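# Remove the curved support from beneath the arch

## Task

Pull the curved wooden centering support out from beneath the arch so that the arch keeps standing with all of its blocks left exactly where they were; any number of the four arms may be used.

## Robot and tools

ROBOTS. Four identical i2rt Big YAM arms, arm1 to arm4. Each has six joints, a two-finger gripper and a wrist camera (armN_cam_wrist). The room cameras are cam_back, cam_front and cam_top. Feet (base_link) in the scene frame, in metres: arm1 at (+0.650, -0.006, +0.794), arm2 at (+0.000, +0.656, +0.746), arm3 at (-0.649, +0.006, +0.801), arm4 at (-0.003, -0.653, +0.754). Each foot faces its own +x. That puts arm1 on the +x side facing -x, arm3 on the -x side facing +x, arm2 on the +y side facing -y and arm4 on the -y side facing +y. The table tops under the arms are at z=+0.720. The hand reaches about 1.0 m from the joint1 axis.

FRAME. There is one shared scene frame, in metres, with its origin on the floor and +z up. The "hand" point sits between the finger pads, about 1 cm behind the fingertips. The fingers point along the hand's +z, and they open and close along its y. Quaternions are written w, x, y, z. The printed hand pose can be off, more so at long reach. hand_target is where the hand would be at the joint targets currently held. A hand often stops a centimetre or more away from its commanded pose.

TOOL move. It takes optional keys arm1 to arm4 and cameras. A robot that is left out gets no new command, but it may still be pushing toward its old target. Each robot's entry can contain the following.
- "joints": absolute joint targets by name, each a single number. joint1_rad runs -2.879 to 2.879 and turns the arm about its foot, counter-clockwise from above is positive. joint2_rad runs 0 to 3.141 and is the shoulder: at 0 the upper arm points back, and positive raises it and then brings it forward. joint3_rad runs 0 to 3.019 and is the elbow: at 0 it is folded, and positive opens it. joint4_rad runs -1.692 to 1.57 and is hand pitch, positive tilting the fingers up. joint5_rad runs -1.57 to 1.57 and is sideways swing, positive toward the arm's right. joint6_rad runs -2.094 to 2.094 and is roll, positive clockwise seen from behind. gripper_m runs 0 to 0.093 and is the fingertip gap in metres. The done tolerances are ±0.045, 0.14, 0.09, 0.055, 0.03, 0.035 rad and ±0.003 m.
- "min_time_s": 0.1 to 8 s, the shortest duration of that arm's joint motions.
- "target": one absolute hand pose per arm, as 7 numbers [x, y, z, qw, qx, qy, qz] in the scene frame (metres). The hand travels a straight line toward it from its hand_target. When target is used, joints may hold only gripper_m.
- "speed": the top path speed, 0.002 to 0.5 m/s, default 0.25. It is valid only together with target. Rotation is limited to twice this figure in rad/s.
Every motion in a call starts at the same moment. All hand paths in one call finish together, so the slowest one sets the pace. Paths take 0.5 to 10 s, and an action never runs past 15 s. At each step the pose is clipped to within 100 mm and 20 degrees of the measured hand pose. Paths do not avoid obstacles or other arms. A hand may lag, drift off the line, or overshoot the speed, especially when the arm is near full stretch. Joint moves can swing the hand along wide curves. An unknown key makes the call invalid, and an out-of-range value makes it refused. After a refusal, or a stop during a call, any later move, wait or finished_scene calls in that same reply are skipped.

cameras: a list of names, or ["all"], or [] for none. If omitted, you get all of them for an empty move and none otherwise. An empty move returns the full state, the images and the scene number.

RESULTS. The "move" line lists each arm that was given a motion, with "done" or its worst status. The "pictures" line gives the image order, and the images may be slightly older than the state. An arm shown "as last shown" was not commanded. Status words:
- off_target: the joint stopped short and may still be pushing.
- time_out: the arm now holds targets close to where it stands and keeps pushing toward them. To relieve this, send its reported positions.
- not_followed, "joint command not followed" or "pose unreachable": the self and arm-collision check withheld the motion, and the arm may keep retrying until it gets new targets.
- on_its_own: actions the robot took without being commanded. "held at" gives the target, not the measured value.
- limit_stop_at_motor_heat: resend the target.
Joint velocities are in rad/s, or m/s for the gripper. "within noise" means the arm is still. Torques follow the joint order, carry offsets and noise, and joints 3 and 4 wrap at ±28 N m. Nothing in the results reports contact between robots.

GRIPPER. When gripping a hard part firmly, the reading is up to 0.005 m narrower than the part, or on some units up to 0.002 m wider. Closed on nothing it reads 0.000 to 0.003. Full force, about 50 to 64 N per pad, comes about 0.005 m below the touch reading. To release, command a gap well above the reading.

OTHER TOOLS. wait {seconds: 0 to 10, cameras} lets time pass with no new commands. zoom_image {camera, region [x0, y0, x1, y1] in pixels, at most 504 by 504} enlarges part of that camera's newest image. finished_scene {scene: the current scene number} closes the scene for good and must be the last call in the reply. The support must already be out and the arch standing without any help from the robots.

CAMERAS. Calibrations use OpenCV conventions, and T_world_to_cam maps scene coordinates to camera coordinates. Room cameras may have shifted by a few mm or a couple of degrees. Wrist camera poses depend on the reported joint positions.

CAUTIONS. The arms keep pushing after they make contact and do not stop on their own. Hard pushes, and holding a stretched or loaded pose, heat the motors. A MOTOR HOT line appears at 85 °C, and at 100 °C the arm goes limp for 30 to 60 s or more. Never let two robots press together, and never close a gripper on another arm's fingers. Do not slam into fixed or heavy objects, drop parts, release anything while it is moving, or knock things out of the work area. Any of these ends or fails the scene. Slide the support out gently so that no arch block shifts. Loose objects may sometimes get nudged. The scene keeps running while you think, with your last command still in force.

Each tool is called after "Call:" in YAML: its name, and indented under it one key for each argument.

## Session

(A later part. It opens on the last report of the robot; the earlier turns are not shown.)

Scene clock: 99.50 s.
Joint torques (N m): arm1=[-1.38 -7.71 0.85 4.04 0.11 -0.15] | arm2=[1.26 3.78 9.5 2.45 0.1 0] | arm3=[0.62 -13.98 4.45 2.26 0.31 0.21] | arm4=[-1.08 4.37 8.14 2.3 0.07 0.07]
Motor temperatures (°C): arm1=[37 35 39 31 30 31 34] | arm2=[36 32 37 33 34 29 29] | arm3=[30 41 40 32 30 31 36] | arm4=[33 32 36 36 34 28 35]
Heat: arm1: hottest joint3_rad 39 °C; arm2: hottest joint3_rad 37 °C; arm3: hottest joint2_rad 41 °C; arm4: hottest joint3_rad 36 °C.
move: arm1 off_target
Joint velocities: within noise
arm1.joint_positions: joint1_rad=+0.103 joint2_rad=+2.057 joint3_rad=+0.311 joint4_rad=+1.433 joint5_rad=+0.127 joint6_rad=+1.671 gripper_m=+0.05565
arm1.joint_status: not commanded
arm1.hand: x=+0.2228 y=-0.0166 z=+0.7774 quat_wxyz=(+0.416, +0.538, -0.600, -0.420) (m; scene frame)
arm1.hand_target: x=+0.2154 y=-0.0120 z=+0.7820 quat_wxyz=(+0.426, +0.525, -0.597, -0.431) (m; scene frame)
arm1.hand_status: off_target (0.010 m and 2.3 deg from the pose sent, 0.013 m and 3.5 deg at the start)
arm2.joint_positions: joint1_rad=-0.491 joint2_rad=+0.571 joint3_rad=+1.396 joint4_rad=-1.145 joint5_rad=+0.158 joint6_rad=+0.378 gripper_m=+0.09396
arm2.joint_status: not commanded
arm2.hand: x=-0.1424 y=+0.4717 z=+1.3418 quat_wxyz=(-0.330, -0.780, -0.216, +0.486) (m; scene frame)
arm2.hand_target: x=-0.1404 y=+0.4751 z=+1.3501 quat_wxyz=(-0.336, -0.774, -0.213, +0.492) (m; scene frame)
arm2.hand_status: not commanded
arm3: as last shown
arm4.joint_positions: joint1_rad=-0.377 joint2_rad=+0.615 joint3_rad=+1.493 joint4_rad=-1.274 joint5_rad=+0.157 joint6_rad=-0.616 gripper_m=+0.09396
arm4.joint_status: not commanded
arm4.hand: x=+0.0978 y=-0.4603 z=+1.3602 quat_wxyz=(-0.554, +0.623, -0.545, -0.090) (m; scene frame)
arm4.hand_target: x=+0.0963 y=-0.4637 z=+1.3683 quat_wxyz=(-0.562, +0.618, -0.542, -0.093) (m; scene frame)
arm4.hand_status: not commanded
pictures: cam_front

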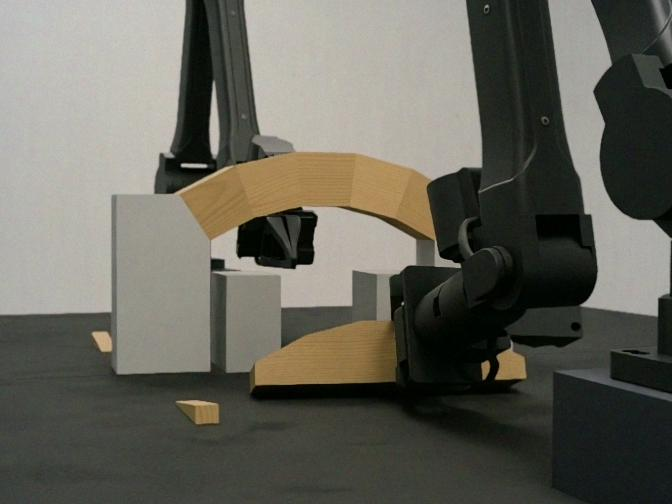

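Call:
move:
  arm1: {"joints":{"gripper_m":0.068}}

Call:
move:
  arm1: {"target":[0.30,-0.018,0.80,-0.426,-0.525,0.597,0.431],"speed":0.1}
  cameras: ["cam_front","cam_top"]

Scene clock: 100.17 s.
Joint torques (N m): arm1=[-1.38 -8.12 0.81 4.03 0.11 -0.16] | arm2=[0.97 3.6 9.51 2.43 0.1 -0.01] | arm3=[0.44 -13.8 4.46 2.26 0.3 0.2] | arm4=[-1.38 4.25 8.31 2.29 0.04 0.08]
Motor temperatures (°C): arm1=[37 35 39 31 30 31 34] | arm2=[36 32 37 33 34 29 29] | arm3=[30 41 40 32 30 31 36] | arm4=[33 32 36 36 34 28 35]
Heat: arm1: hottest joint3_rad 39 °C; arm2: hottest joint3_rad 37 °C; arm3: hottest joint2_rad 41 °C; arm4: hottest joint3_rad 36 °C.
move: arm1 done
Joint velocities: within noise
arm1.joint_positions: joint1_rad=+0.103 joint2_rad=+2.058 joint3_rad=+0.313 joint4_rad=+1.435 joint5_rad=+0.127 joint6_rad=+1.671 gripper_m=+0.06784
arm1.joint_status: all done
arm1.hand: x=+0.2223 y=-0.0167 z=+0.7776 quat_wxyz=(+0.417, +0.538, -0.600, -0.421) (m; scene frame)
arm1.hand_target: x=+0.2154 y=-0.0120 z=+0.7820 quat_wxyz=(+0.426, +0.526, -0.597, -0.431) (m; scene frame)
arm1.hand_status: not commanded
arm2, arm3, arm4: as last shown
pictures: none

Scene clock: 101.67 s.
Joint torques (N m): arm1=[0.73 -8.53 -2.4 3.49 0.2 -0.11] | arm2=[0.97 3.9 9.5 2.48 0.09 -0.01] | arm3=[0.67 -13.92 4.42 2.26 0.31 0.21] | arm4=[-0.91 4.78 8.4 2.29 0.08 0.07]
Motor temperatures (°C): arm1=[37 35 39 31 30 31 34] | arm2=[36 32 37 33 34 29 29] | arm3=[30 41 40 32 30 31 36] | arm4=[33 32 36 36 34 28 35]
Heat: arm1: hottest joint3_rad 39 °C; arm2: hottest joint3_rad 37 °C; arm3: hottest joint2_rad 41 °C; arm4: hottest joint3_rad 36 °C.
move: arm1 off_target
Joint velocities: within noise
arm1.joint_positions: joint1_rad=+0.139 joint2_rad=+2.030 joint3_rad=+0.115 joint4_rad=+1.560 joint5_rad=+0.188 joint6_rad=+1.690 gripper_m=+0.06792
arm1.joint_status: not commanded
arm1.hand: x=+0.2975 y=-0.0131 z=+0.7908 quat_wxyz=(+0.397, +0.539, -0.615, -0.417) (m; scene frame)
arm1.hand_target: x=+0.2996 y=-0.0180 z=+0.8003 quat_wxyz=(+0.411, +0.534, -0.609, -0.419) (m; scene frame)
arm1.hand_status: off_target (0.011 m and 4.5 deg from the pose sent, 0.081 m and 2.2 deg at the start; a joint's target at an end of its range on 30 of 45 steps)
arm2, arm4: as last shown
arm3.joint_positions: joint1_rad=+0.000 joint2_rad=+1.794 joint3_rad=+0.559 joint4_rad=+0.852 joint5_rad=+0.122 joint6_rad=+0.043 gripper_m=+0.00017
arm3.joint_status: not commanded
arm3.hand: x=-0.1217 y=+0.0047 z=+0.8289 quat_wxyz=(-0.557, -0.034, -0.829, +0.031) (m; scene frame)
arm3.hand_target: x=-0.1199 y=+0.0099 z=+0.8429 quat_wxyz=(-0.573, -0.036, -0.818, +0.025) (m; scene frame)
arm3.hand_status: not commanded
pictures: cam_front, cam_top

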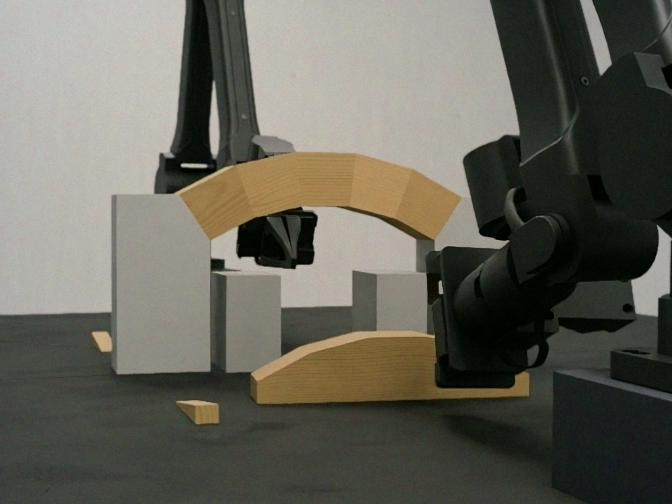

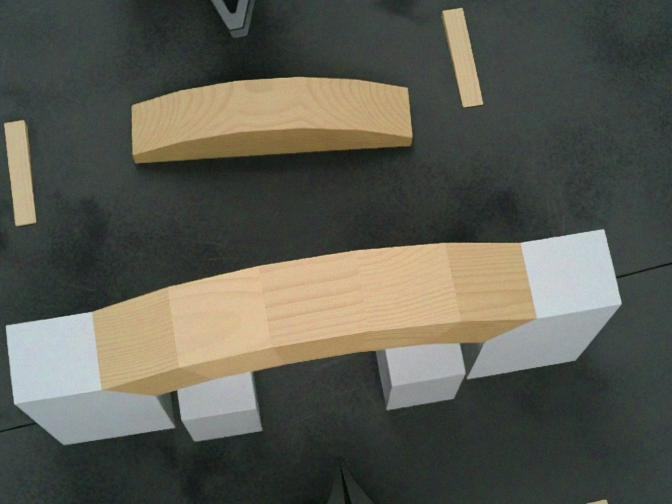

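Done. Finish scene 1.

Call:
finished_scene:
  scene: 1

The scene is finished: the task was done.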